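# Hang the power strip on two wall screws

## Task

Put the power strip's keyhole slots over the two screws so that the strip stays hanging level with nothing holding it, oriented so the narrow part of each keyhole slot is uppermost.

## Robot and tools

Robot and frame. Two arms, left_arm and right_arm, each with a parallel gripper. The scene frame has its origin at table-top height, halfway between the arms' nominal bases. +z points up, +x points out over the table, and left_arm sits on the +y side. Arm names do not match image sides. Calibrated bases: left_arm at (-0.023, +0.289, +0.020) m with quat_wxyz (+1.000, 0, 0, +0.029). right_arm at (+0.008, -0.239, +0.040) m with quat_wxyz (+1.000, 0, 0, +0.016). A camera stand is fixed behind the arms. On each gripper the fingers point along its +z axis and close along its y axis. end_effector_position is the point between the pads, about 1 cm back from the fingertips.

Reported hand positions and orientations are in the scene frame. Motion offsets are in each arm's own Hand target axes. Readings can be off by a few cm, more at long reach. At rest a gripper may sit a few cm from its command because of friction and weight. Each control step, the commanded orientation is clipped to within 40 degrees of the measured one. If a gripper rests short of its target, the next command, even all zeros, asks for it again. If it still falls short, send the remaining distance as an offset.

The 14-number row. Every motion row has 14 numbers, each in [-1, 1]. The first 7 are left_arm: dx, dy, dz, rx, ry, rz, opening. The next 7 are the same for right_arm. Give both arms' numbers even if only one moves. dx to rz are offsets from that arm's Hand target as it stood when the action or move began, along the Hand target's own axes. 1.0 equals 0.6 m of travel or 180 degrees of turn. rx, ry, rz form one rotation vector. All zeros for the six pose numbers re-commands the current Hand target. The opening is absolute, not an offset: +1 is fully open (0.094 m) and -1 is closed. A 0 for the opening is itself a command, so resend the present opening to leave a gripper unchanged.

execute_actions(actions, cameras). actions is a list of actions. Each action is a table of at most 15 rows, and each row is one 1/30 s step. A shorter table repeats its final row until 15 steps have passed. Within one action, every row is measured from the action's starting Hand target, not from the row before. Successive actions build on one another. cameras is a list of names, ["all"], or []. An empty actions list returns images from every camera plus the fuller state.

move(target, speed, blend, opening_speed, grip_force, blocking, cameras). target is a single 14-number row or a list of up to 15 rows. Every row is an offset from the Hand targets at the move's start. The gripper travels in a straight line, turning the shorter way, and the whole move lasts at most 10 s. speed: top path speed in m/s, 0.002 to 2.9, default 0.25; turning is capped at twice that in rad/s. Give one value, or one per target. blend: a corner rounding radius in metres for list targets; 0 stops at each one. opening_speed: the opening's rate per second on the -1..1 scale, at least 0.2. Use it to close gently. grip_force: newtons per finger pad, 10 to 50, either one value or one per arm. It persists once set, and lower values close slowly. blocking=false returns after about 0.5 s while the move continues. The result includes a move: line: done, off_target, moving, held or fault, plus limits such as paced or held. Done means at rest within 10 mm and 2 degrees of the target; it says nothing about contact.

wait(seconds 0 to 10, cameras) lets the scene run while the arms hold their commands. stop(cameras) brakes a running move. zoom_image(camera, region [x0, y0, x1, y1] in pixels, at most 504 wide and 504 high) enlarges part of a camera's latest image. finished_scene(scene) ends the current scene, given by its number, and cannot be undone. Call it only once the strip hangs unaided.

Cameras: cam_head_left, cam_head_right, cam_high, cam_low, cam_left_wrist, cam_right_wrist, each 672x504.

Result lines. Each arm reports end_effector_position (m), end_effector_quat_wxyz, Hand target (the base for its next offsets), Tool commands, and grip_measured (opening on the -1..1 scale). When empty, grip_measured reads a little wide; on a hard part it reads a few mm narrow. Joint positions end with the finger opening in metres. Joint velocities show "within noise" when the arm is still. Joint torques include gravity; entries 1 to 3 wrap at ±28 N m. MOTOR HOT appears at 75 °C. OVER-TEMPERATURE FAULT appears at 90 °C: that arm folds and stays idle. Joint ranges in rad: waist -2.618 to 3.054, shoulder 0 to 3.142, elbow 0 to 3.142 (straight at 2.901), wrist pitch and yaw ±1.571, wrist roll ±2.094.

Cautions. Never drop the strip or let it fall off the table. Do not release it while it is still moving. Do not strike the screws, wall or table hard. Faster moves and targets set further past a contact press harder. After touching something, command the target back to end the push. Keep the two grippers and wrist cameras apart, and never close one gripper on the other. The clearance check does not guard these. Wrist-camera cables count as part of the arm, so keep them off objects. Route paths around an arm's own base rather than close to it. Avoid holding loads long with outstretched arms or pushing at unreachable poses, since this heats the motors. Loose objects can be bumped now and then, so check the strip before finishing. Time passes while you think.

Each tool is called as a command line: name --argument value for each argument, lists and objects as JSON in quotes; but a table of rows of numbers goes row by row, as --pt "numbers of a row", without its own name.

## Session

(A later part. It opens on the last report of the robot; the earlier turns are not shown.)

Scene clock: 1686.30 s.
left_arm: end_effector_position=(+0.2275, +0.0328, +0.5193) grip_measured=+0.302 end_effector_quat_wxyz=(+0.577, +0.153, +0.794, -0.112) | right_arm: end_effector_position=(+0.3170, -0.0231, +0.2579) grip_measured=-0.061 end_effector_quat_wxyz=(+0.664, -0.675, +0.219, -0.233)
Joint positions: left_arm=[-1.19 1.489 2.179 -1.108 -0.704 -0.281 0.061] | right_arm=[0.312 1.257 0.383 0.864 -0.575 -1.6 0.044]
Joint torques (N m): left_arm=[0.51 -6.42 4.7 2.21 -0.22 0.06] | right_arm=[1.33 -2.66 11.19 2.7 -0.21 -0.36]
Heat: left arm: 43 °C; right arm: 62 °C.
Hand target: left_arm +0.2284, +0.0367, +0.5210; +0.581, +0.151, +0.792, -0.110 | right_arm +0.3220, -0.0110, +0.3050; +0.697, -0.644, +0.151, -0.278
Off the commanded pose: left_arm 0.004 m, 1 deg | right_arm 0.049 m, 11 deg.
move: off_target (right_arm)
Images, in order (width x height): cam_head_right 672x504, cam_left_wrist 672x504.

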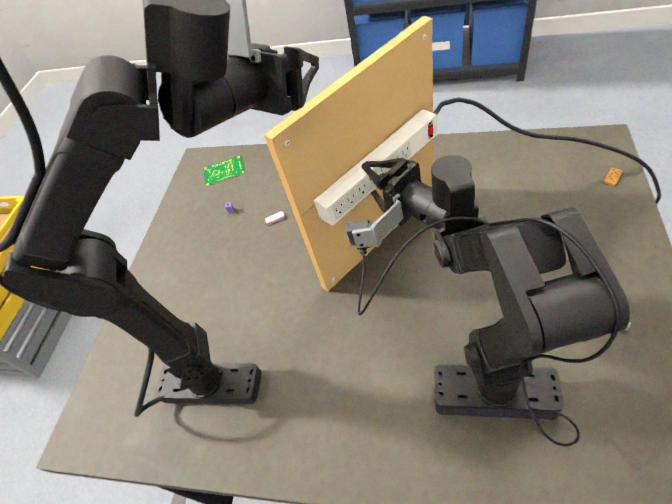

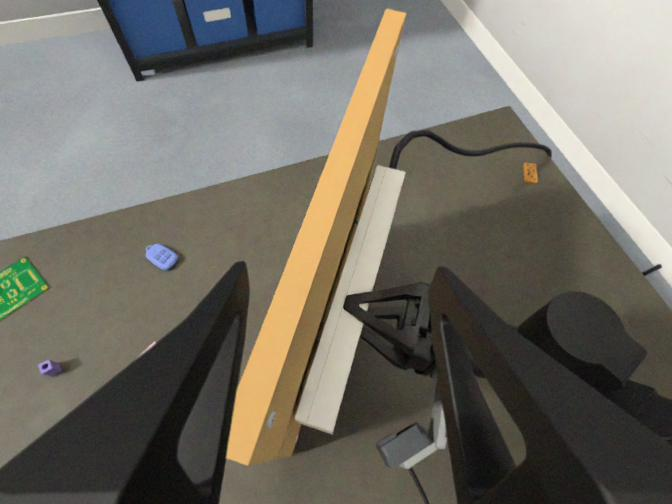

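move --target '[0,0,0,0,0,0,0.3,0.0010,-0.0065,0.0015,0,-0.004,0,-0.35]' --speed 0.04

move --target '[0,0,0,0,0,0,0.3,0.0005,-0.0033,0.0003,0,0,0,-0.35]' --speed 0.04 --cameras '["cam_left_wrist","cam_head_right"]'

zoom_image --camera "cam_left_wrist" --region '[345, 145, 420, 235]'

zoom_image --camera "cam_left_wrist" --region '[270, 320, 360, 440]'

zoom_image --camera "cam_head_right" --region '[290, 170, 350, 230]'

zoom_image --camera "cam_head_right" --region '[390, 80, 450, 140]'

Scene clock: 1712.50 s.
left_arm: end_effector_position=(+0.2275, +0.0328, +0.5193) grip_measured=+0.302 end_effector_quat_wxyz=(+0.577, +0.153, +0.794, -0.112) | right_arm: end_effector_position=(+0.3171, -0.0228, +0.2579) grip_measured=-0.061 end_effector_quat_wxyz=(+0.664, -0.676, +0.219, -0.232)
Joint positions: left_arm=[-1.19 1.489 2.179 -1.108 -0.704 -0.281 0.061] | right_arm=[0.311 1.257 0.386 0.858 -0.578 -1.6 0.044]
Joint torques (N m): left_arm=[0.51 -6.43 4.71 2.22 -0.23 0.06] | right_arm=[0.83 -3.12 12.07 2.55 -0.41 -0.36]
Heat: left arm: 43 °C; right arm: 69 °C.
Hand target: left_arm +0.2284, +0.0367, +0.5210; +0.581, +0.151, +0.792, -0.110 | right_arm +0.3223, -0.0107, +0.3090; +0.697, -0.646, +0.146, -0.274
Off the commanded pose: left_arm 0.004 m, 1 deg | right_arm 0.053 m, 11 deg.
move: off_target (right_arm)

Scene clock: 1713.27 s.
left_arm: end_effector_position=(+0.2275, +0.0328, +0.5193) grip_measured=+0.302 end_effector_quat_wxyz=(+0.577, +0.153, +0.794, -0.112) | right_arm: end_effector_position=(+0.3176, -0.0229, +0.2575) grip_measured=-0.061 end_effector_quat_wxyz=(+0.663, -0.677, +0.220, -0.231)
Joint positions: left_arm=[-1.19 1.489 2.179 -1.108 -0.704 -0.281 0.061] | right_arm=[0.31 1.257 0.389 0.851 -0.579 -1.601 0.044]
Joint torques (N m): left_arm=[0.53 -6.42 4.7 2.21 -0.22 0.06] | right_arm=[0.88 -3.66 12.23 2.55 -0.4 -0.36]
Heat: left arm: 43 °C; right arm: 69 °C.
Hand target: left_arm +0.2284, +0.0367, +0.5210; +0.581, +0.151, +0.792, -0.110 | right_arm +0.3222, -0.0107, +0.3109; +0.697, -0.646, +0.146, -0.274
Off the commanded pose: left_arm 0.004 m, 1 deg | right_arm 0.055 m, 11 deg.
move: off_target (right_arm)
Images, in order (width x height): cam_head_right 672x504, cam_left_wrist 672x504.

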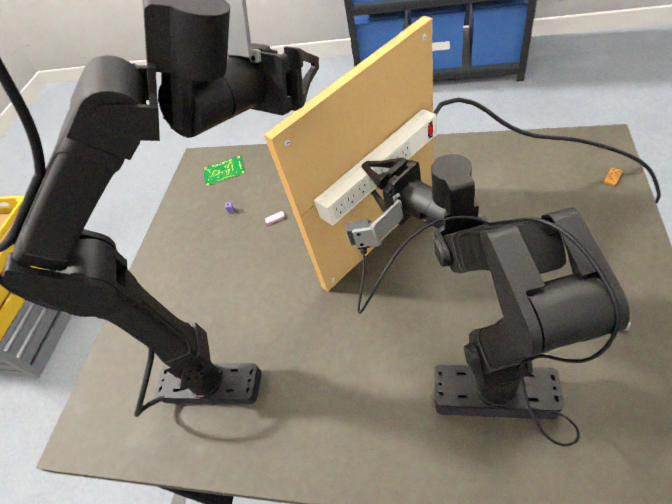

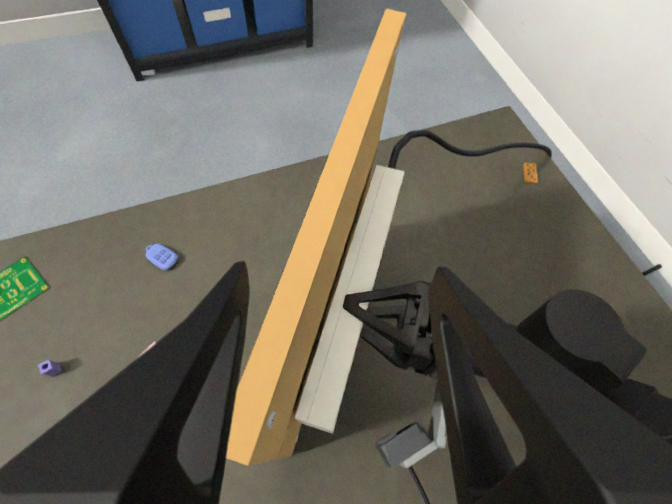

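Scaled by 5.600.

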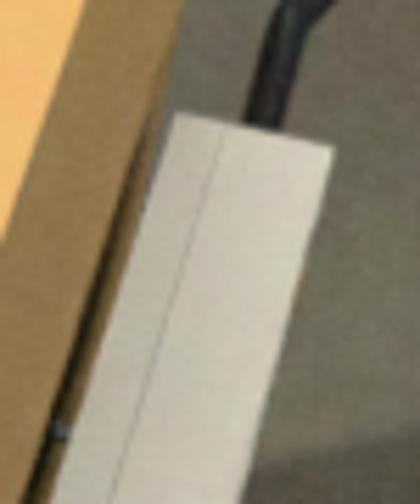

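Scaled by 4.200.

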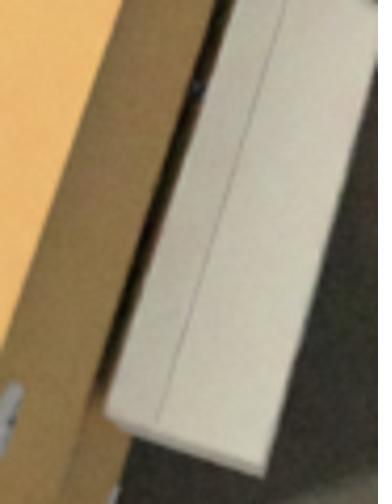

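Scaled by 8.400.

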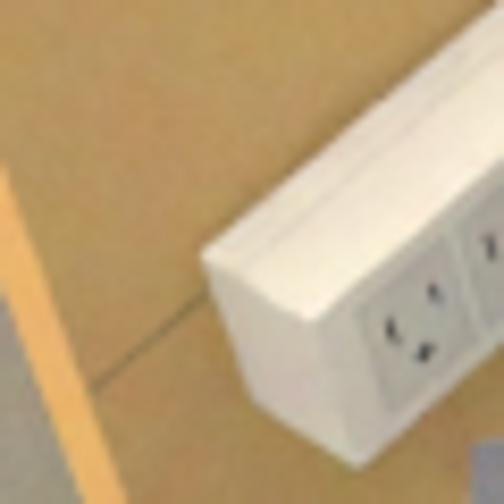

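Scaled by 8.400.

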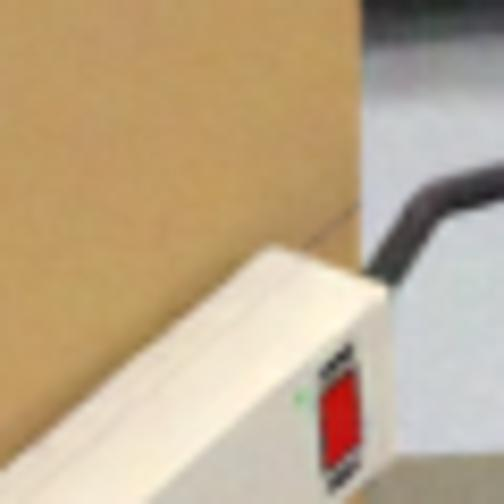

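move --pt "0 0 0 0 0 0 0.3 -0.0003 -0.0019 -0.0132 0 -0.004 0 -0.35" --pt "0 0 0 0 0 0 0.3 0 0 0.0 0 -0.004 0 -0.35" --speed 0.05

Scene clock: 1723.23 s.
left_arm: end_effector_position=(+0.2275, +0.0328, +0.5193) grip_measured=+0.302 end_effector_quat_wxyz=(+0.577, +0.153, +0.794, -0.112) | right_arm: end_effector_position=(+0.3186, -0.0238, +0.2603) grip_measured=-0.061 end_effector_quat_wxyz=(+0.665, -0.678, +0.216, -0.228)
Joint positions: left_arm=[-1.19 1.489 2.179 -1.108 -0.704 -0.281 0.061] | right_arm=[0.297 1.257 0.401 0.84 -0.604 -1.601 0.044]
Joint torques (N m): left_arm=[0.53 -6.42 4.71 2.21 -0.23 0.06] | right_arm=[1.32 -3.22 11.78 2.63 -0.34 -0.34]
Heat: left arm: 43 °C; right arm: 70 °C.
Hand target: left_arm +0.2284, +0.0367, +0.5210; +0.581, +0.151, +0.792, -0.110 | right_arm +0.3222, -0.0108, +0.3110; +0.698, -0.647, +0.142, -0.270
Off the commanded pose: left_arm 0.004 m, 1 deg | right_arm 0.052 m, 11 deg.
move: off_target (right_arm)

move --pt "0 0 0 0 0 0 0.3 -0.0019 -0.0044 -0.0131 0 -0.002 0 -0.35" --pt "0 0 0 0 0 0 0.3 -0.0013 -0.0022 0.0020 0 -0.002 0 -0.35" --speed 0.05

Scene clock: 1726.80 s.
left_arm: end_effector_position=(+0.2275, +0.0328, +0.5193) grip_measured=+0.302 end_effector_quat_wxyz=(+0.577, +0.153, +0.794, -0.112) | right_arm: end_effector_position=(+0.3186, -0.0236, +0.2593) grip_measured=-0.061 end_effector_quat_wxyz=(+0.664, -0.680, +0.217, -0.224)
Joint positions: left_arm=[-1.19 1.489 2.179 -1.108 -0.704 -0.281 0.061] | right_arm=[0.295 1.257 0.404 0.829 -0.609 -1.601 0.044]
Joint torques (N m): left_arm=[0.51 -6.43 4.7 2.21 -0.22 0.05] | right_arm=[1.57 -3.45 11.97 2.65 -0.35 -0.35]
Heat: left arm: 43 °C; right arm: 69 °C.
Hand target: left_arm +0.2284, +0.0367, +0.5210; +0.581, +0.151, +0.792, -0.110 | right_arm +0.3220, -0.0093, +0.3123; +0.699, -0.648, +0.140, -0.268
Off the commanded pose: left_arm 0.004 m, 1 deg | right_arm 0.055 m, 12 deg.
move: off_target (right_arm)

move --pt "0 0 0 0 0 0 0.3 -0.0005 -0.0060 -0.0260 0.004 0 0 -0.35" --pt "0 0 0 0 0 0 0.3 0 -0.0017 -0.0020 0.004 0 0 -0.35" --speed 0.05 --cameras '["cam_left_wrist","cam_head_right"]'

zoom_image --camera "cam_left_wrist" --region '[345, 145, 420, 235]'

zoom_image --camera "cam_left_wrist" --region '[270, 320, 360, 440]'

zoom_image --camera "cam_head_right" --region '[290, 170, 350, 230]'

zoom_image --camera "cam_head_right" --region '[390, 80, 450, 140]'

Scene clock: 1734.13 s.
left_arm: end_effector_position=(+0.2275, +0.0328, +0.5193) grip_measured=+0.302 end_effector_quat_wxyz=(+0.577, +0.153, +0.794, -0.112) | right_arm: end_effector_position=(+0.3186, -0.0238, +0.2635) grip_measured=-0.061 end_effector_quat_wxyz=(+0.668, -0.676, +0.214, -0.227)
Joint positions: left_arm=[-1.19 1.489 2.179 -1.108 -0.704 -0.281 0.061] | right_arm=[0.294 1.256 0.405 0.846 -0.611 -1.596 0.044]
Joint torques (N m): left_arm=[0.51 -6.43 4.7 2.21 -0.22 0.06] | right_arm=[1.46 -2.89 11.48 2.75 -0.38 -0.31]
Heat: left arm: 43 °C; right arm: 71 °C.
Hand target: left_arm +0.2284, +0.0367, +0.5210; +0.581, +0.151, +0.792, -0.110 | right_arm +0.3211, -0.0103, +0.3132; +0.703, -0.644, +0.138, -0.269
Off the commanded pose: left_arm 0.004 m, 1 deg | right_arm 0.052 m, 11 deg.
move: off_target (right_arm)
Images, in order (width x height): cam_head_right 672x504, cam_left_wrist 672x504.

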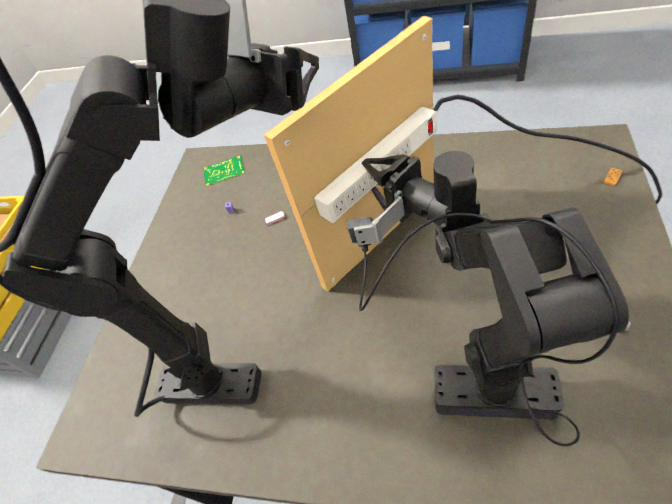

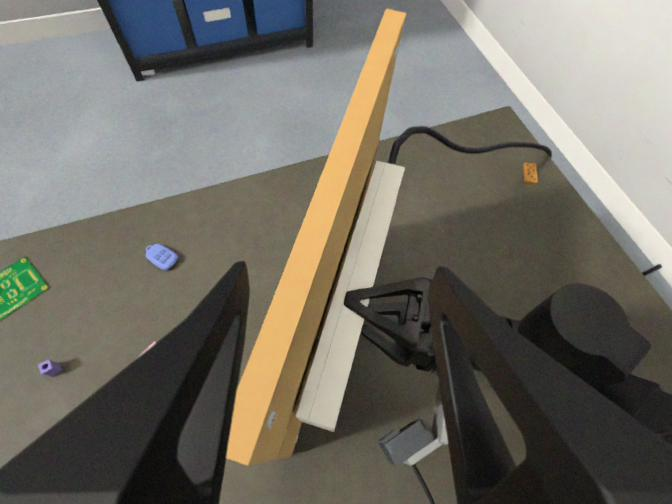

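Scaled by 5.600.

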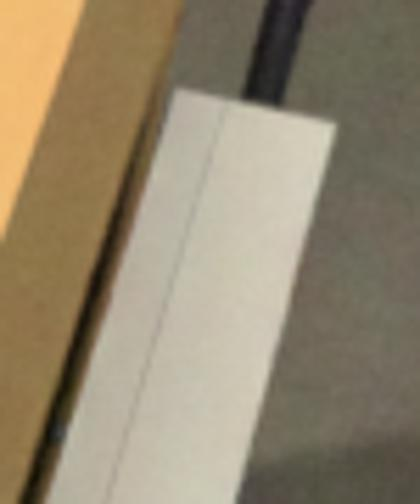

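Scaled by 4.200.

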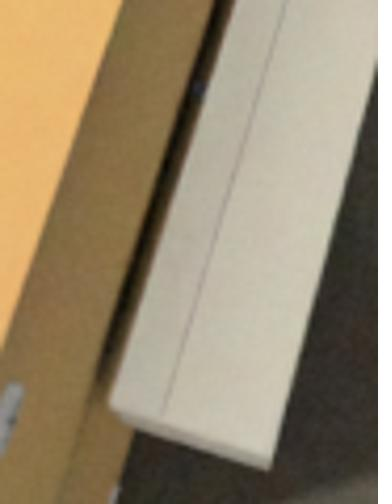

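Scaled by 8.400.

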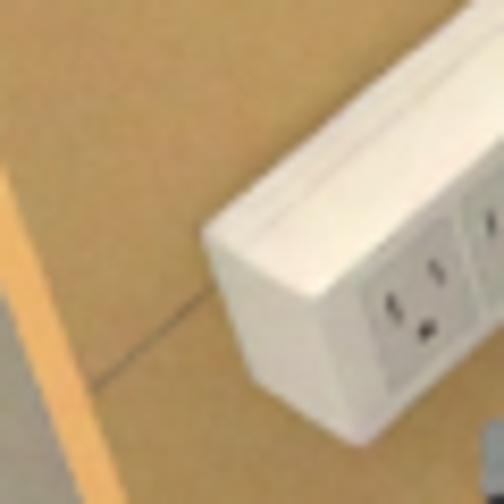

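Scaled by 8.400.

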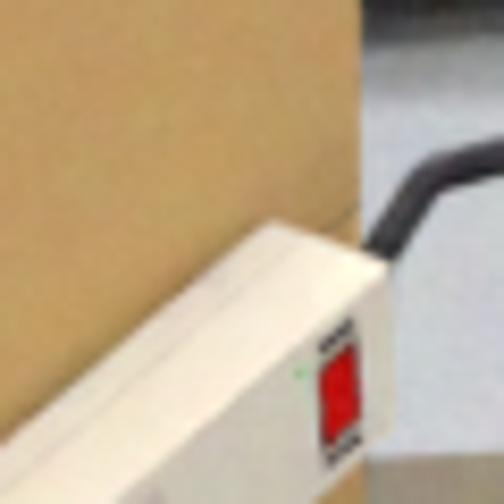

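move --pt "0 0 0 0 0 0 0.3 -0.0048 -0.0012 -0.0166 0 0 0 -0.35" --pt "0 0 0 0 0 0 0.3 -0.0042 0.0012 0.0020 0 0 0 -0.35" --speed 0.05

Scene clock: 1752.77 s.
left_arm: end_effector_position=(+0.2275, +0.0328, +0.5193) grip_measured=+0.302 end_effector_quat_wxyz=(+0.577, +0.153, +0.794, -0.112) | right_arm: end_effector_position=(+0.3187, -0.0237, +0.2635) grip_measured=-0.061 end_effector_quat_wxyz=(+0.668, -0.675, +0.214, -0.228)
Joint positions: left_arm=[-1.19 1.489 2.179 -1.108 -0.704 -0.281 0.061] | right_arm=[0.295 1.256 0.405 0.846 -0.609 -1.595 0.044]
Joint torques (N m): left_arm=[0.51 -6.43 4.7 2.21 -0.22 0.06] | right_arm=[2.26 -2.84 11.22 2.77 -0.27 -0.32]
Heat: left arm: 43 °C; right arm: 74 °C.
Hand target: left_arm +0.2284, +0.0367, +0.5210; +0.581, +0.151, +0.792, -0.110 | right_arm +0.3198, -0.0079, +0.3123; +0.703, -0.644, +0.138, -0.269
Off the commanded pose: left_arm 0.004 m, 1 deg | right_arm 0.051 m, 11 deg.
move: off_target (right_arm)

move --target '[0,0,0,0,0,0,0.3,-0.0167,0.0588,-0.0613,0,0,0,-0.35]' --speed 0.1

Scene clock: 1756.63 s.
left_arm: end_effector_position=(+0.2275, +0.0328, +0.5193) grip_measured=+0.302 end_effector_quat_wxyz=(+0.577, +0.153, +0.794, -0.112) | right_arm: end_effector_position=(+0.3054, -0.0351, +0.2504) grip_measured=-0.061 end_effector_quat_wxyz=(+0.683, -0.662, +0.191, -0.243)
Joint positions: left_arm=[-1.19 1.489 2.179 -1.108 -0.704 -0.281 0.061] | right_arm=[0.254 1.303 0.288 1.081 -0.662 -1.591 0.044]
Joint torques (N m): left_arm=[0.51 -6.42 4.7 2.21 -0.22 0.05] | right_arm=[-0.06 -2.85 5.9 2.62 -0.44 -0.26]
Heat: left arm: 43 °C; right arm: 73 °C.
Hand target: left_arm +0.2284, +0.0367, +0.5210; +0.581, +0.151, +0.792, -0.110 | right_arm +0.2988, -0.0320, +0.2713; +0.703, -0.644, +0.138, -0.269
Off the commanded pose: left_arm 0.004 m, 1 deg | right_arm 0.022 m, 7 deg.
move: off_target (right_arm)

wait --seconds 10

Scene clock: 1776.67 s.
left_arm: end_effector_position=(+0.2275, +0.0328, +0.5193) grip_measured=+0.302 end_effector_quat_wxyz=(+0.577, +0.153, +0.794, -0.112) | right_arm: end_effector_position=(+0.3053, -0.0351, +0.2506) grip_measured=-0.061 end_effector_quat_wxyz=(+0.684, -0.661, +0.191, -0.243)
Joint positions: left_arm=[-1.19 1.489 2.179 -1.108 -0.704 -0.281 0.061] | right_arm=[0.254 1.303 0.288 1.082 -0.662 -1.591 0.044]
Joint torques (N m): left_arm=[0.53 -6.43 4.7 2.21 -0.22 0.06] | right_arm=[-0.1 -2.92 5.91 2.63 -0.43 -0.26]
Heat: left arm: 43 °C; right arm: 65 °C.
Hand target: left_arm +0.2284, +0.0367, +0.5210; +0.581, +0.151, +0.792, -0.110 | right_arm +0.2988, -0.0320, +0.2714; +0.703, -0.644, +0.138, -0.269
Tool commands: left_gripper/opening=+0.3 right_gripper/opening=-0.35
Off the commanded pose: left_arm 0.004 m, 1 deg | right_arm 0.022 m, 7 deg.
wait: 10.00 s; at rest from the start

move --target '[0,0,0,0,0,0,0.3,0.0124,-0.0601,0.0317,0,0,0,-0.35]' --speed 0.06

Scene clock: 1785.60 s.
left_arm: end_effector_position=(+0.2275, +0.0328, +0.5193) grip_measured=+0.302 end_effector_quat_wxyz=(+0.577, +0.153, +0.794, -0.112) | right_arm: end_effector_position=(+0.3120, -0.0306, +0.2550) grip_measured=-0.061 end_effector_quat_wxyz=(+0.669, -0.675, +0.217, -0.223)
Joint positions: left_arm=[-1.19 1.489 2.179 -1.108 -0.704 -0.281 0.061] | right_arm=[0.272 1.242 0.358 0.875 -0.634 -1.586 0.044]
Joint torques (N m): left_arm=[0.53 -6.43 4.68 2.21 -0.23 0.06] | right_arm=[1.14 -6.46 10.59 2.5 -0.39 -0.33]
Heat: left arm: 43 °C; right arm: 63 °C.
Hand target: left_arm +0.2284, +0.0367, +0.5210; +0.581, +0.151, +0.792, -0.110 | right_arm +0.3080, -0.0212, +0.3104; +0.703, -0.644, +0.138, -0.269
Off the commanded pose: left_arm 0.004 m, 1 deg | right_arm 0.056 m, 12 deg.
move: off_target (right_arm)

move --target '[0,0,0,0,0,0,0.3,0.0005,-0.0131,0.0035,0,0.003,-0.007,-0.35]' --speed 0.06

Scene clock: 1791.00 s.
left_arm: end_effector_position=(+0.2275, +0.0328, +0.5193) grip_measured=+0.302 end_effector_quat_wxyz=(+0.577, +0.153, +0.794, -0.112) | right_arm: end_effector_position=(+0.3123, -0.0306, +0.2591) grip_measured=-0.061 end_effector_quat_wxyz=(+0.663, -0.678, +0.220, -0.230)
Joint positions: left_arm=[-1.19 1.489 2.179 -1.108 -0.704 -0.281 0.061] | right_arm=[0.283 1.21 0.372 0.819 -0.608 -1.601 0.044]
Joint torques (N m): left_arm=[0.53 -6.42 4.71 2.21 -0.23 0.05] | right_arm=[1.4 -6.31 11.08 2.52 -0.43 -0.49]
Heat: left arm: 43 °C; right arm: 64 °C.
Hand target: left_arm +0.2284, +0.0367, +0.5210; +0.581, +0.151, +0.792, -0.110 | right_arm +0.3078, -0.0199, +0.3181; +0.699, -0.644, +0.134, -0.280
Off the commanded pose: left_arm 0.004 m, 1 deg | right_arm 0.060 m, 13 deg.
move: off_target (right_arm)

move --target '[0,0,0,0,0,0,0.3,-0.0020,0.0131,-0.0018,0.02,0,-0.004,-0.35]' --speed 0.06

Scene clock: 1795.77 s.
left_arm: end_effector_position=(+0.2275, +0.0328, +0.5193) grip_measured=+0.302 end_effector_quat_wxyz=(+0.577, +0.153, +0.794, -0.112) | right_arm: end_effector_position=(+0.3174, -0.0286, +0.2809) grip_measured=-0.061 end_effector_quat_wxyz=(+0.693, -0.645, +0.188, -0.262)
Joint positions: left_arm=[-1.19 1.489 2.179 -1.108 -0.704 -0.281 0.061] | right_arm=[0.284 1.279 0.372 1.025 -0.607 -1.581 0.044]
Joint torques (N m): left_arm=[0.53 -6.42 4.71 2.21 -0.22 0.06] | right_arm=[1.06 -3.11 7.46 2.72 -0.49 -0.3]
Heat: left arm: 43 °C; right arm: 66 °C.
Hand target: left_arm +0.2284, +0.0367, +0.5210; +0.581, +0.151, +0.792, -0.110 | right_arm +0.3079, -0.0200, +0.3102; +0.717, -0.623, +0.121, -0.288
Off the commanded pose: left_arm 0.004 m, 1 deg | right_arm 0.032 m, 9 deg.
move: off_target (right_arm)

move --pt "0 0 0 0 0 0 0.3 -0.0144 0.0689 -0.0309 -0.022 0 0.002 -0.35" --pt "0 0 0 0 0 0 0.3 -0.0002 -0.005 -0.016 -0.022 0 0.002 -0.35" --speed 0.06

Scene clock: 1814.10 s.
left_arm: end_effector_position=(+0.2275, +0.0328, +0.5193) grip_measured=+0.302 end_effector_quat_wxyz=(+0.577, +0.153, +0.794, -0.112) | right_arm: end_effector_position=(+0.3032, -0.0322, +0.2581) grip_measured=-0.061 end_effector_quat_wxyz=(+0.666, -0.679, +0.203, -0.232)
Joint positions: left_arm=[-1.19 1.489 2.179 -1.108 -0.704 -0.281 0.061] | right_arm=[0.273 1.186 0.341 0.838 -0.639 -1.62 0.044]
Joint torques (N m): left_arm=[0.53 -6.42 4.7 2.21 -0.22 0.06] | right_arm=[0.05 -6.01 10.61 2.42 -0.37 -0.3]
Heat: left arm: 43 °C; right arm: 64 °C.
Hand target: left_arm +0.2284, +0.0367, +0.5210; +0.581, +0.151, +0.792, -0.110 | right_arm +0.3020, -0.0280, +0.3113; +0.696, -0.647, +0.133, -0.282
Off the commanded pose: left_arm 0.004 m, 1 deg | right_arm 0.053 m, 11 deg.
move: off_target (right_arm)

move --target '[0,0,0,0,0,0,0.3,0.0087,0.0009,0.0214,0,0.008,0.004,-0.35]' --speed 0.05

Scene clock: 1820.90 s.
left_arm: end_effector_position=(+0.2275, +0.0328, +0.5193) grip_measured=+0.302 end_effector_quat_wxyz=(+0.577, +0.153, +0.794, -0.112) | right_arm: end_effector_position=(+0.3116, -0.0306, +0.2689) grip_measured=-0.061 end_effector_quat_wxyz=(+0.667, -0.671, +0.210, -0.247)
Joint positions: left_arm=[-1.19 1.489 2.179 -1.108 -0.704 -0.281 0.061] | right_arm=[0.291 1.192 0.373 0.833 -0.59 -1.613 0.044]
Joint torques (N m): left_arm=[0.53 -6.43 4.7 2.21 -0.22 0.06] | right_arm=[1.1 -2.73 11.02 2.58 -0.31 -0.3]
Heat: left arm: 43 °C; right arm: 64 °C.
Hand target: left_arm +0.2284, +0.0367, +0.5210; +0.581, +0.151, +0.792, -0.110 | right_arm +0.3134, -0.0204, +0.3134; +0.696, -0.642, +0.146, -0.285
Off the commanded pose: left_arm 0.004 m, 1 deg | right_arm 0.046 m, 10 deg.
move: off_target (right_arm)

move --target '[0,0,0,0,0,0,0.3,-0.0022,0.0070,0.0127,0,0,0.006,-0.35]' --speed 0.05 --cameras '["cam_left_wrist","cam_head_right"]'

zoom_image --camera "cam_left_wrist" --region '[345, 145, 420, 235]'

zoom_image --camera "cam_left_wrist" --region '[270, 320, 360, 440]'

zoom_image --camera "cam_head_right" --region '[290, 170, 350, 230]'

zoom_image --camera "cam_head_right" --region '[390, 80, 450, 140]'

Scene clock: 1827.57 s.
left_arm: end_effector_position=(+0.2275, +0.0328, +0.5193) grip_measured=+0.302 end_effector_quat_wxyz=(+0.577, +0.153, +0.794, -0.112) | right_arm: end_effector_position=(+0.3151, -0.0242, +0.2638) grip_measured=-0.061 end_effector_quat_wxyz=(+0.666, -0.672, +0.217, -0.241)
Joint positions: left_arm=[-1.19 1.489 2.179 -1.108 -0.704 -0.281 0.061] | right_arm=[0.315 1.231 0.382 0.853 -0.566 -1.603 0.044]
Joint torques (N m): left_arm=[0.54 -6.43 4.7 2.21 -0.23 0.06] | right_arm=[1.06 -2.96 10.93 2.68 -0.3 -0.24]
Heat: left arm: 43 °C; right arm: 64 °C.
Hand target: left_arm +0.2284, +0.0367, +0.5210; +0.581, +0.151, +0.792, -0.110 | right_arm +0.3175, -0.0134, +0.3102; +0.699, -0.641, +0.152, -0.279
Off the commanded pose: left_arm 0.004 m, 1 deg | right_arm 0.048 m, 10 deg.
move: off_target (right_arm)
Images, in order (width x height): cam_head_right 672x504, cam_left_wrist 672x504.

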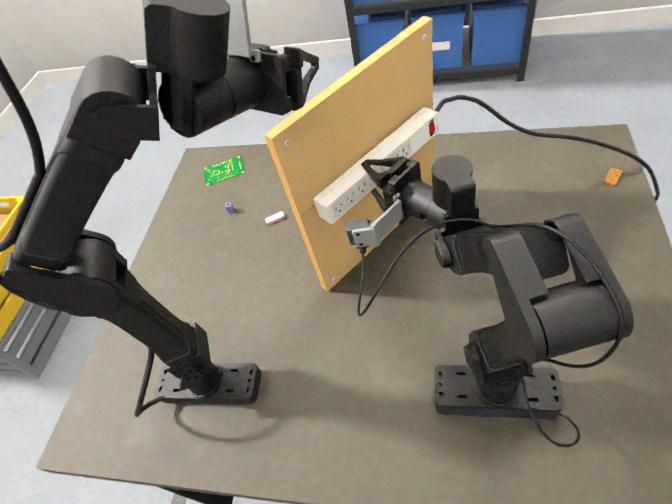

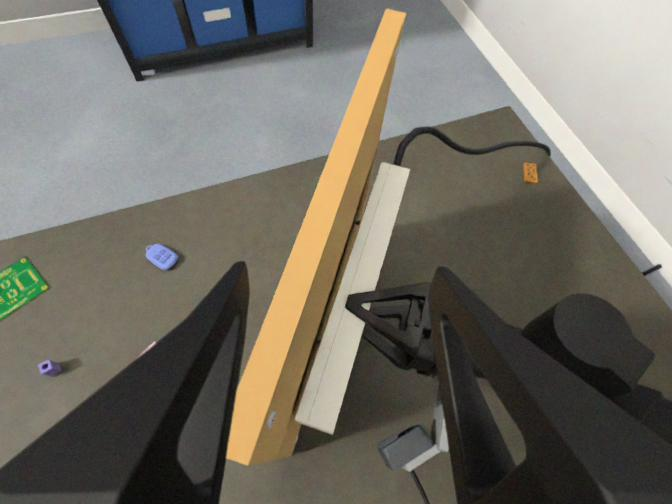

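Scaled by 5.600.

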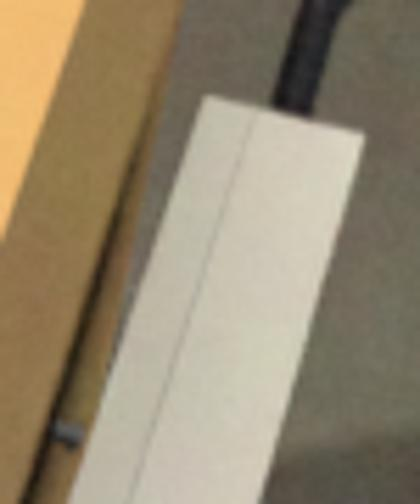

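Scaled by 4.200.

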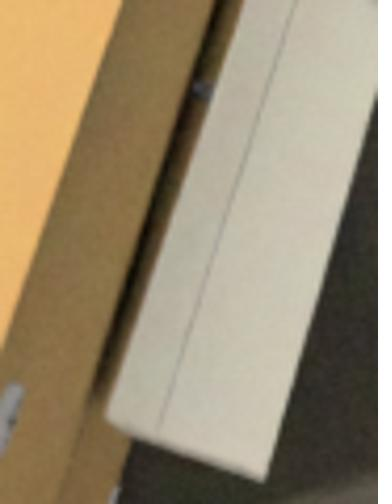

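Scaled by 8.400.

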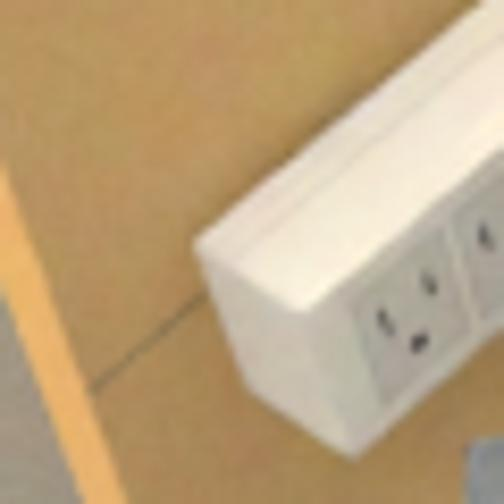

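Scaled by 8.400.

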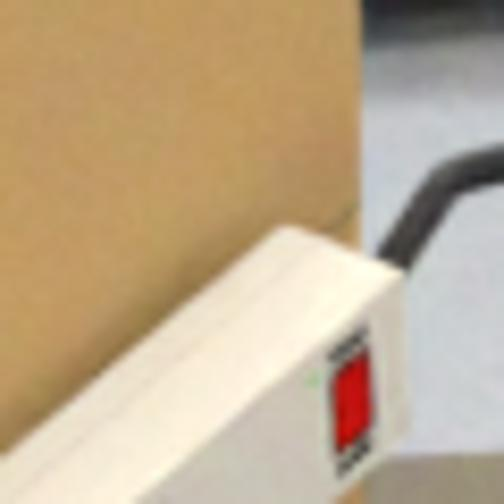

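zoom_image --camera "cam_head_right" --region '[250, 120, 310, 180]'

zoom_image --camera "cam_head_right" --region '[395, 5, 455, 65]'

zoom_image --camera "cam_head_right" --region '[300, 245, 360, 305]'

zoom_image --camera "cam_head_right" --region '[400, 125, 460, 185]'

Scaled by 8.400.

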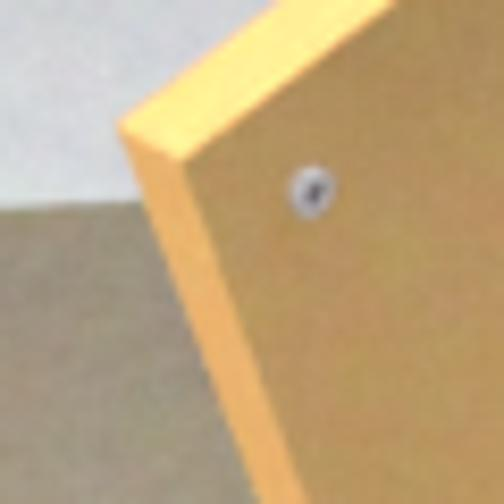

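Scaled by 8.400.

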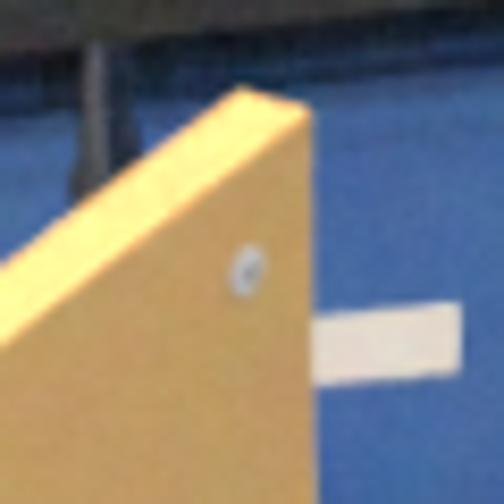

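Scaled by 8.400.

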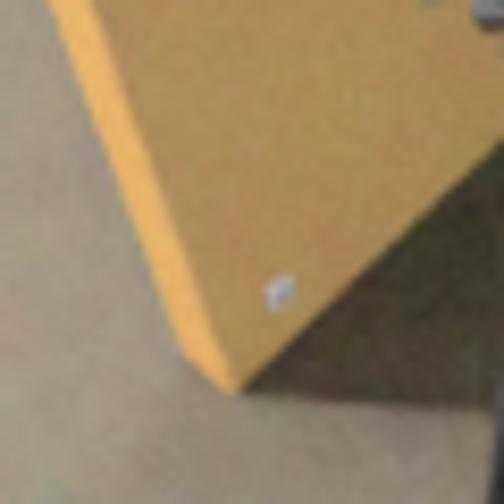

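Scaled by 8.400.

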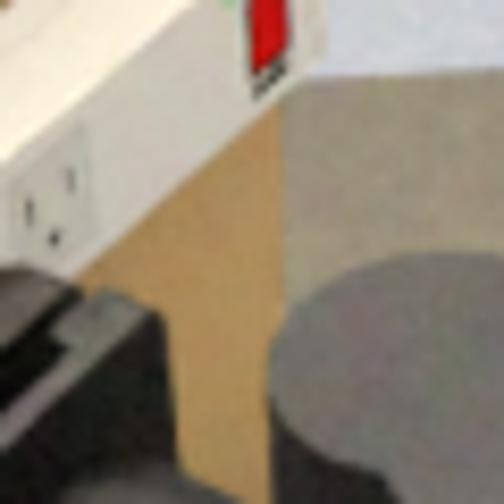

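move --target '[0,0,0,0,0,0,0.3,-0.02,0.07,-0.14,0,0,0,-0.35]' --speed 0.12 --cameras '["cam_left_wrist","cam_head_right","cam_head_left","cam_high","cam_low"]'

zoom_image --camera "cam_head_right" --region '[325, 160, 365, 200]'

zoom_image --camera "cam_head_right" --region '[380, 120, 420, 160]'

zoom_image --camera "cam_left_wrist" --region '[300, 200, 380, 360]'

Scene clock: 1873.60 s.
left_arm: end_effector_position=(+0.2275, +0.0328, +0.5193) grip_measured=+0.302 end_effector_quat_wxyz=(+0.577, +0.153, +0.794, -0.112) | right_arm: end_effector_position=(+0.2783, -0.0772, +0.2306) grip_measured=-0.061 end_effector_quat_wxyz=(+0.679, -0.656, +0.218, -0.247)
Joint positions: left_arm=[-1.19 1.489 2.179 -1.108 -0.704 -0.281 0.061] | right_arm=[0.089 1.164 0.114 1.114 -0.78 -1.554 0.044]
Joint torques (N m): left_arm=[0.53 -6.42 4.7 2.21 -0.23 0.06] | right_arm=[-0.05 -3.32 5.67 2.63 -0.53 -0.28]
Heat: left arm: 43 °C; right arm: 73 °C.
Hand target: left_arm +0.2284, +0.0367, +0.5210; +0.581, +0.151, +0.792, -0.110 | right_arm +0.2683, -0.0735, +0.2560; +0.699, -0.641, +0.152, -0.279
Off the commanded pose: left_arm 0.004 m, 1 deg | right_arm 0.028 m, 9 deg.
move: off_target (right_arm)
Images, in order (width x height): cam_head_left 672x504, cam_head_right 672x504, cam_high 672x504, cam_low 672x504, cam_left_wrist 672x504.

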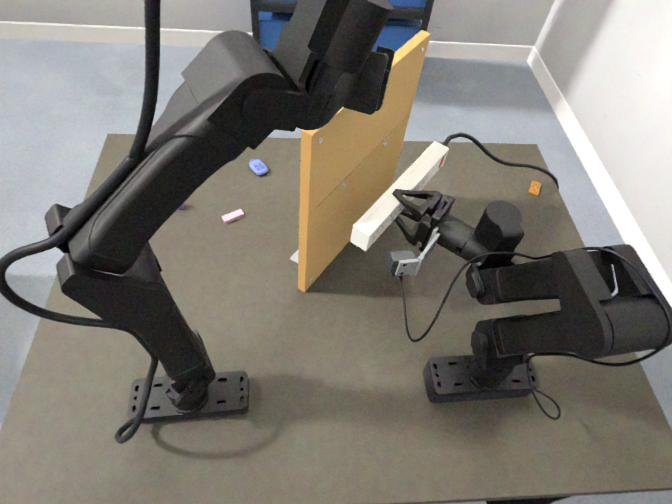

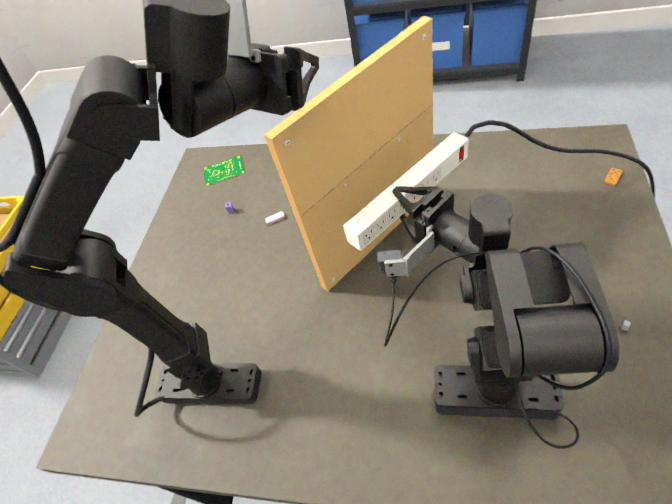

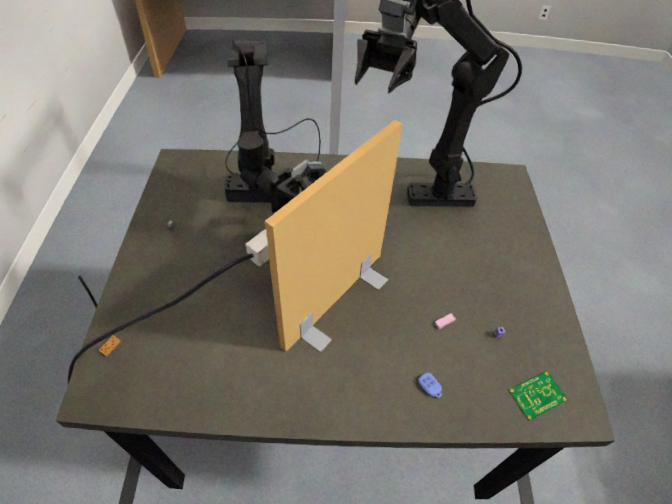

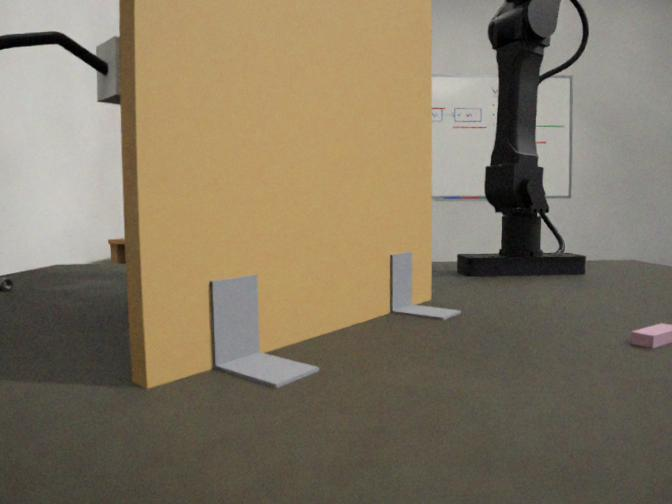

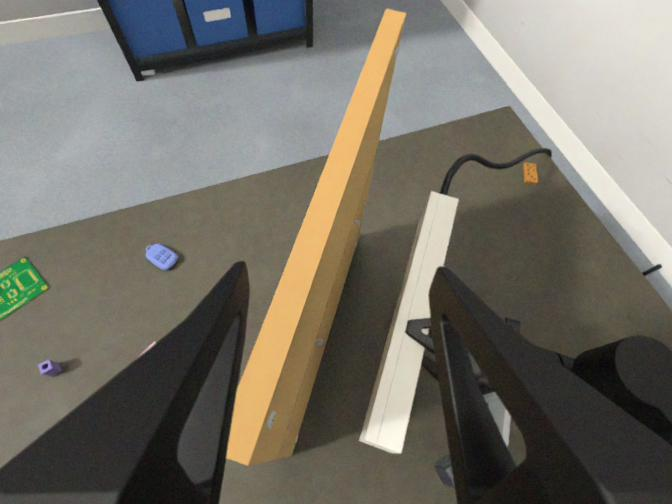

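Scaled by 12.600.

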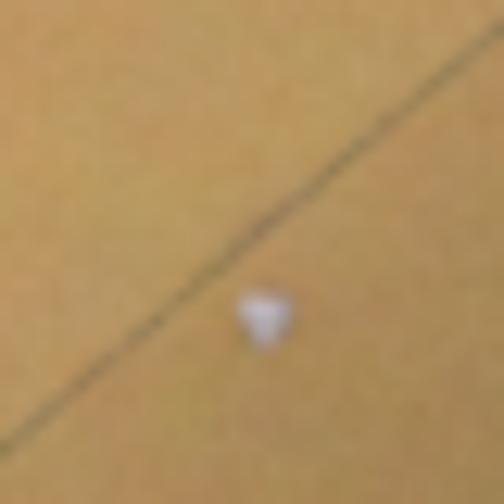

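Scaled by 12.600.

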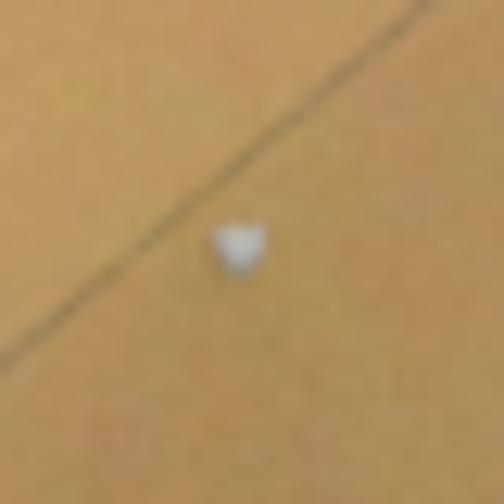

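Scaled by 3.150.

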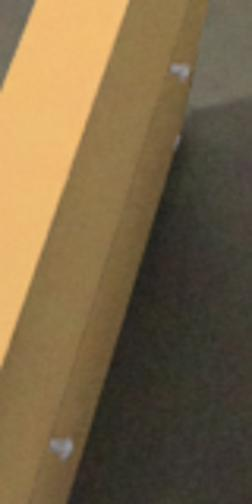

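wait --seconds 1

Scene clock: 1900.20 s.
left_arm: end_effector_position=(+0.2275, +0.0328, +0.5193) grip_measured=+0.302 end_effector_quat_wxyz=(+0.577, +0.153, +0.794, -0.112) | right_arm: end_effector_position=(+0.2783, -0.0772, +0.2307) grip_measured=-0.061 end_effector_quat_wxyz=(+0.680, -0.656, +0.218, -0.246)
Joint positions: left_arm=[-1.19 1.489 2.179 -1.108 -0.704 -0.281 0.061] | right_arm=[0.089 1.164 0.114 1.114 -0.78 -1.553 0.044]
Joint torques (N m): left_arm=[0.53 -6.43 4.7 2.22 -0.23 0.06] | right_arm=[-0.09 -3.32 5.68 2.59 -0.52 -0.29]
Heat: left arm: 43 °C; right arm: 64 °C.
Hand target: left_arm +0.2284, +0.0367, +0.5210; +0.581, +0.151, +0.792, -0.110 | right_arm +0.2682, -0.0735, +0.2560; +0.699, -0.641, +0.152, -0.279
Tool commands: left_gripper/opening=+0.3 right_gripper/opening=-0.35
Off the commanded pose: left_arm 0.004 m, 1 deg | right_arm 0.027 m, 9 deg.
wait: 1.00 s; at rest from the start

move --target '[0,0,0,0,0,0,0.3,0.0191,-0.0629,0.0924,0,-0.004,0.003,-0.35]' --speed 0.08

Scene clock: 1907.10 s.
left_arm: end_effector_position=(+0.2275, +0.0328, +0.5193) grip_measured=+0.302 end_effector_quat_wxyz=(+0.577, +0.153, +0.794, -0.112) | right_arm: end_effector_position=(+0.3006, -0.0455, +0.2620) grip_measured=-0.061 end_effector_quat_wxyz=(+0.677, -0.663, +0.218, -0.233)
Joint positions: left_arm=[-1.19 1.489 2.179 -1.108 -0.704 -0.281 0.061] | right_arm=[0.228 1.154 0.303 0.884 -0.662 -1.565 0.044]
Joint torques (N m): left_arm=[0.54 -6.43 4.71 2.22 -0.22 0.06] | right_arm=[1.02 -2.29 10.62 2.5 -0.31 -0.33]
Heat: left arm: 43 °C; right arm: 63 °C.
Hand target: left_arm +0.2284, +0.0367, +0.5210; +0.581, +0.151, +0.792, -0.110 | right_arm +0.3016, -0.0361, +0.3020; +0.701, -0.642, +0.151, -0.271
Off the commanded pose: left_arm 0.004 m, 1 deg | right_arm 0.041 m, 10 deg.
move: off_target (right_arm)

move --target '[0,0,0,0,0,0,0.3,0.0014,0.0096,0.0324,0,0,-0.002,-0.35]' --speed 0.06

Scene clock: 1911.03 s.
left_arm: end_effector_position=(+0.2275, +0.0328, +0.5193) grip_measured=+0.302 end_effector_quat_wxyz=(+0.577, +0.153, +0.794, -0.112) | right_arm: end_effector_position=(+0.3127, -0.0330, +0.2522) grip_measured=-0.061 end_effector_quat_wxyz=(+0.667, -0.670, +0.226, -0.232)
Joint positions: left_arm=[-1.19 1.489 2.179 -1.108 -0.704 -0.281 0.061] | right_arm=[0.279 1.244 0.339 0.903 -0.6 -1.58 0.044]
Joint torques (N m): left_arm=[0.53 -6.43 4.7 2.22 -0.22 0.05] | right_arm=[1.28 -2.91 10.78 2.68 -0.39 -0.4]
Heat: left arm: 43 °C; right arm: 65 °C.
Hand target: left_arm +0.2284, +0.0367, +0.5210; +0.581, +0.151, +0.792, -0.110 | right_arm +0.3142, -0.0205, +0.2990; +0.700, -0.642, +0.149, -0.274
Off the commanded pose: left_arm 0.004 m, 1 deg | right_arm 0.048 m, 11 deg.
move: off_target (right_arm)

move --target '[0,0,0,0,0,0,0.3,-0.0005,-0.0040,0.0190,0,-0.002,-0.004,-0.35]' --speed 0.05 --cameras '["cam_left_wrist","cam_head_right","cam_head_left"]'

zoom_image --camera "cam_left_wrist" --region '[345, 145, 420, 235]'

zoom_image --camera "cam_left_wrist" --region '[270, 320, 360, 440]'

zoom_image --camera "cam_head_right" --region '[290, 170, 350, 230]'

zoom_image --camera "cam_head_right" --region '[390, 80, 450, 140]'

Scene clock: 1920.10 s.
left_arm: end_effector_position=(+0.2275, +0.0328, +0.5193) grip_measured=+0.302 end_effector_quat_wxyz=(+0.577, +0.153, +0.794, -0.112) | right_arm: end_effector_position=(+0.3192, -0.0243, +0.2572) grip_measured=-0.061 end_effector_quat_wxyz=(+0.667, -0.672, +0.219, -0.236)
Joint positions: left_arm=[-1.19 1.489 2.179 -1.108 -0.704 -0.281 0.061] | right_arm=[0.306 1.277 0.379 0.9 -0.577 -1.594 0.044]
Joint torques (N m): left_arm=[0.53 -6.42 4.7 2.21 -0.23 0.05] | right_arm=[1.29 -3.12 10.8 2.66 -0.43 -0.41]
Heat: left arm: 43 °C; right arm: 67 °C.
Hand target: left_arm +0.2284, +0.0367, +0.5210; +0.581, +0.151, +0.792, -0.110 | right_arm +0.3200, -0.0111, +0.3028; +0.699, -0.644, +0.142, -0.276
Off the commanded pose: left_arm 0.004 m, 1 deg | right_arm 0.048 m, 11 deg.
move: off_target (right_arm)
Images, in order (width x height): cam_head_left 672x504, cam_head_right 672x504, cam_left_wrist 672x504.

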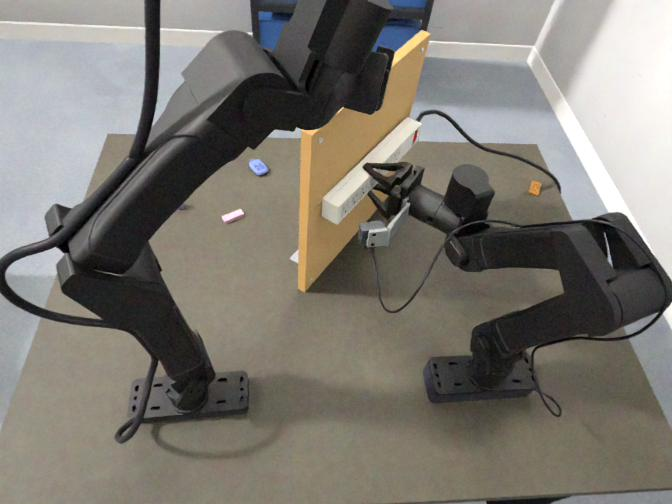

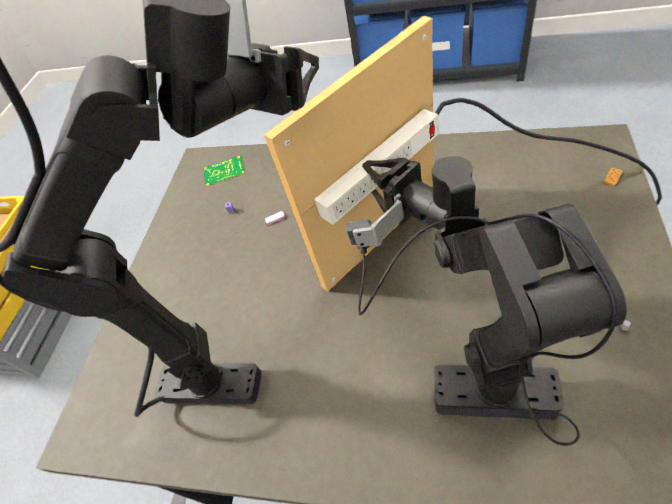

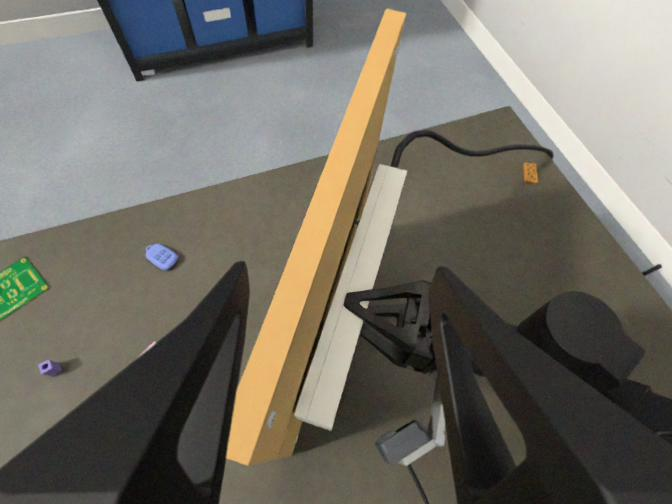

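Scaled by 5.600.

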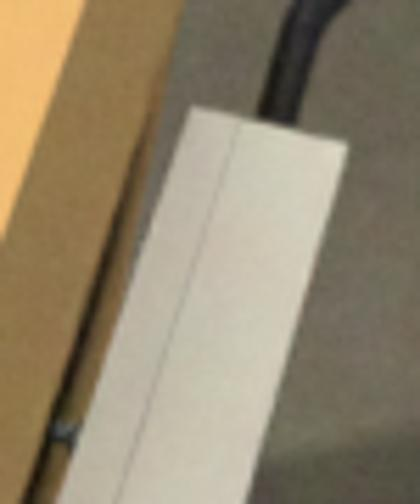

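Scaled by 4.200.

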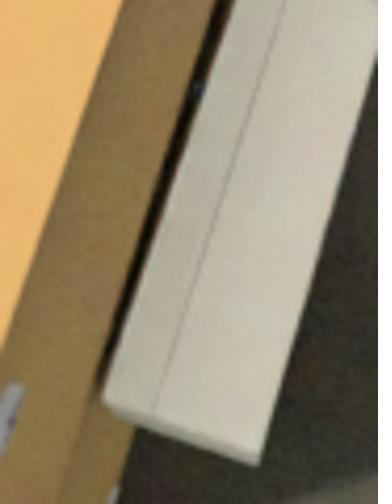

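Scaled by 8.400.

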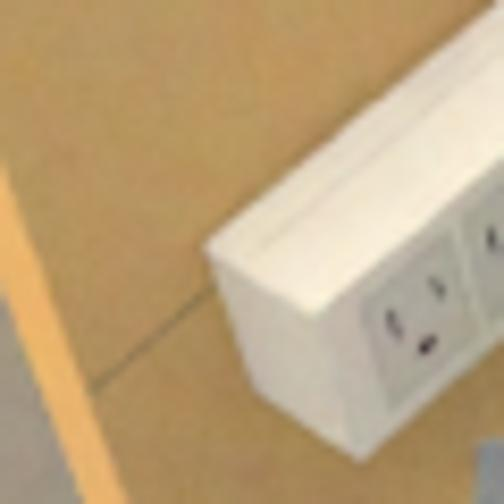

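Scaled by 8.400.

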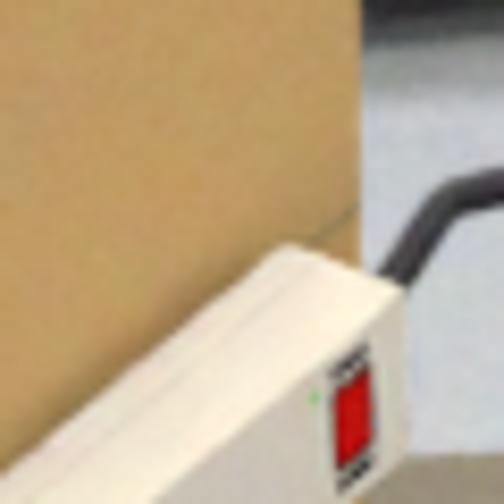

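move --pt "0 0 0 0 0 0 0.3 -0.0008 0.0033 -0.0207 0 -0.006 0 -0.35" --pt "0 0 0 0 0 0 0.3 -0.0010 0.0065 -0.0009 0 -0.006 0 -0.35" --speed 0.05

Scene clock: 1937.47 s.
left_arm: end_effector_position=(+0.2275, +0.0328, +0.5193) grip_measured=+0.302 end_effector_quat_wxyz=(+0.577, +0.153, +0.794, -0.112) | right_arm: end_effector_position=(+0.3193, -0.0243, +0.2526) grip_measured=-0.061 end_effector_quat_wxyz=(+0.667, -0.676, +0.215, -0.228)
Joint positions: left_arm=[-1.19 1.489 2.179 -1.108 -0.704 -0.281 0.061] | right_arm=[0.292 1.297 0.379 0.911 -0.61 -1.597 0.044]
Joint torques (N m): left_arm=[0.54 -6.43 4.71 2.22 -0.22 0.06] | right_arm=[1.43 -3.19 10.52 2.74 -0.41 -0.39]
Heat: left arm: 43 °C; right arm: 66 °C.
Hand target: left_arm +0.2284, +0.0367, +0.5210; +0.581, +0.151, +0.792, -0.110 | right_arm +0.3200, -0.0111, +0.2988; +0.700, -0.647, +0.136, -0.270
Off the commanded pose: left_arm 0.004 m, 1 deg | right_arm 0.048 m, 11 deg.
move: off_target (right_arm)


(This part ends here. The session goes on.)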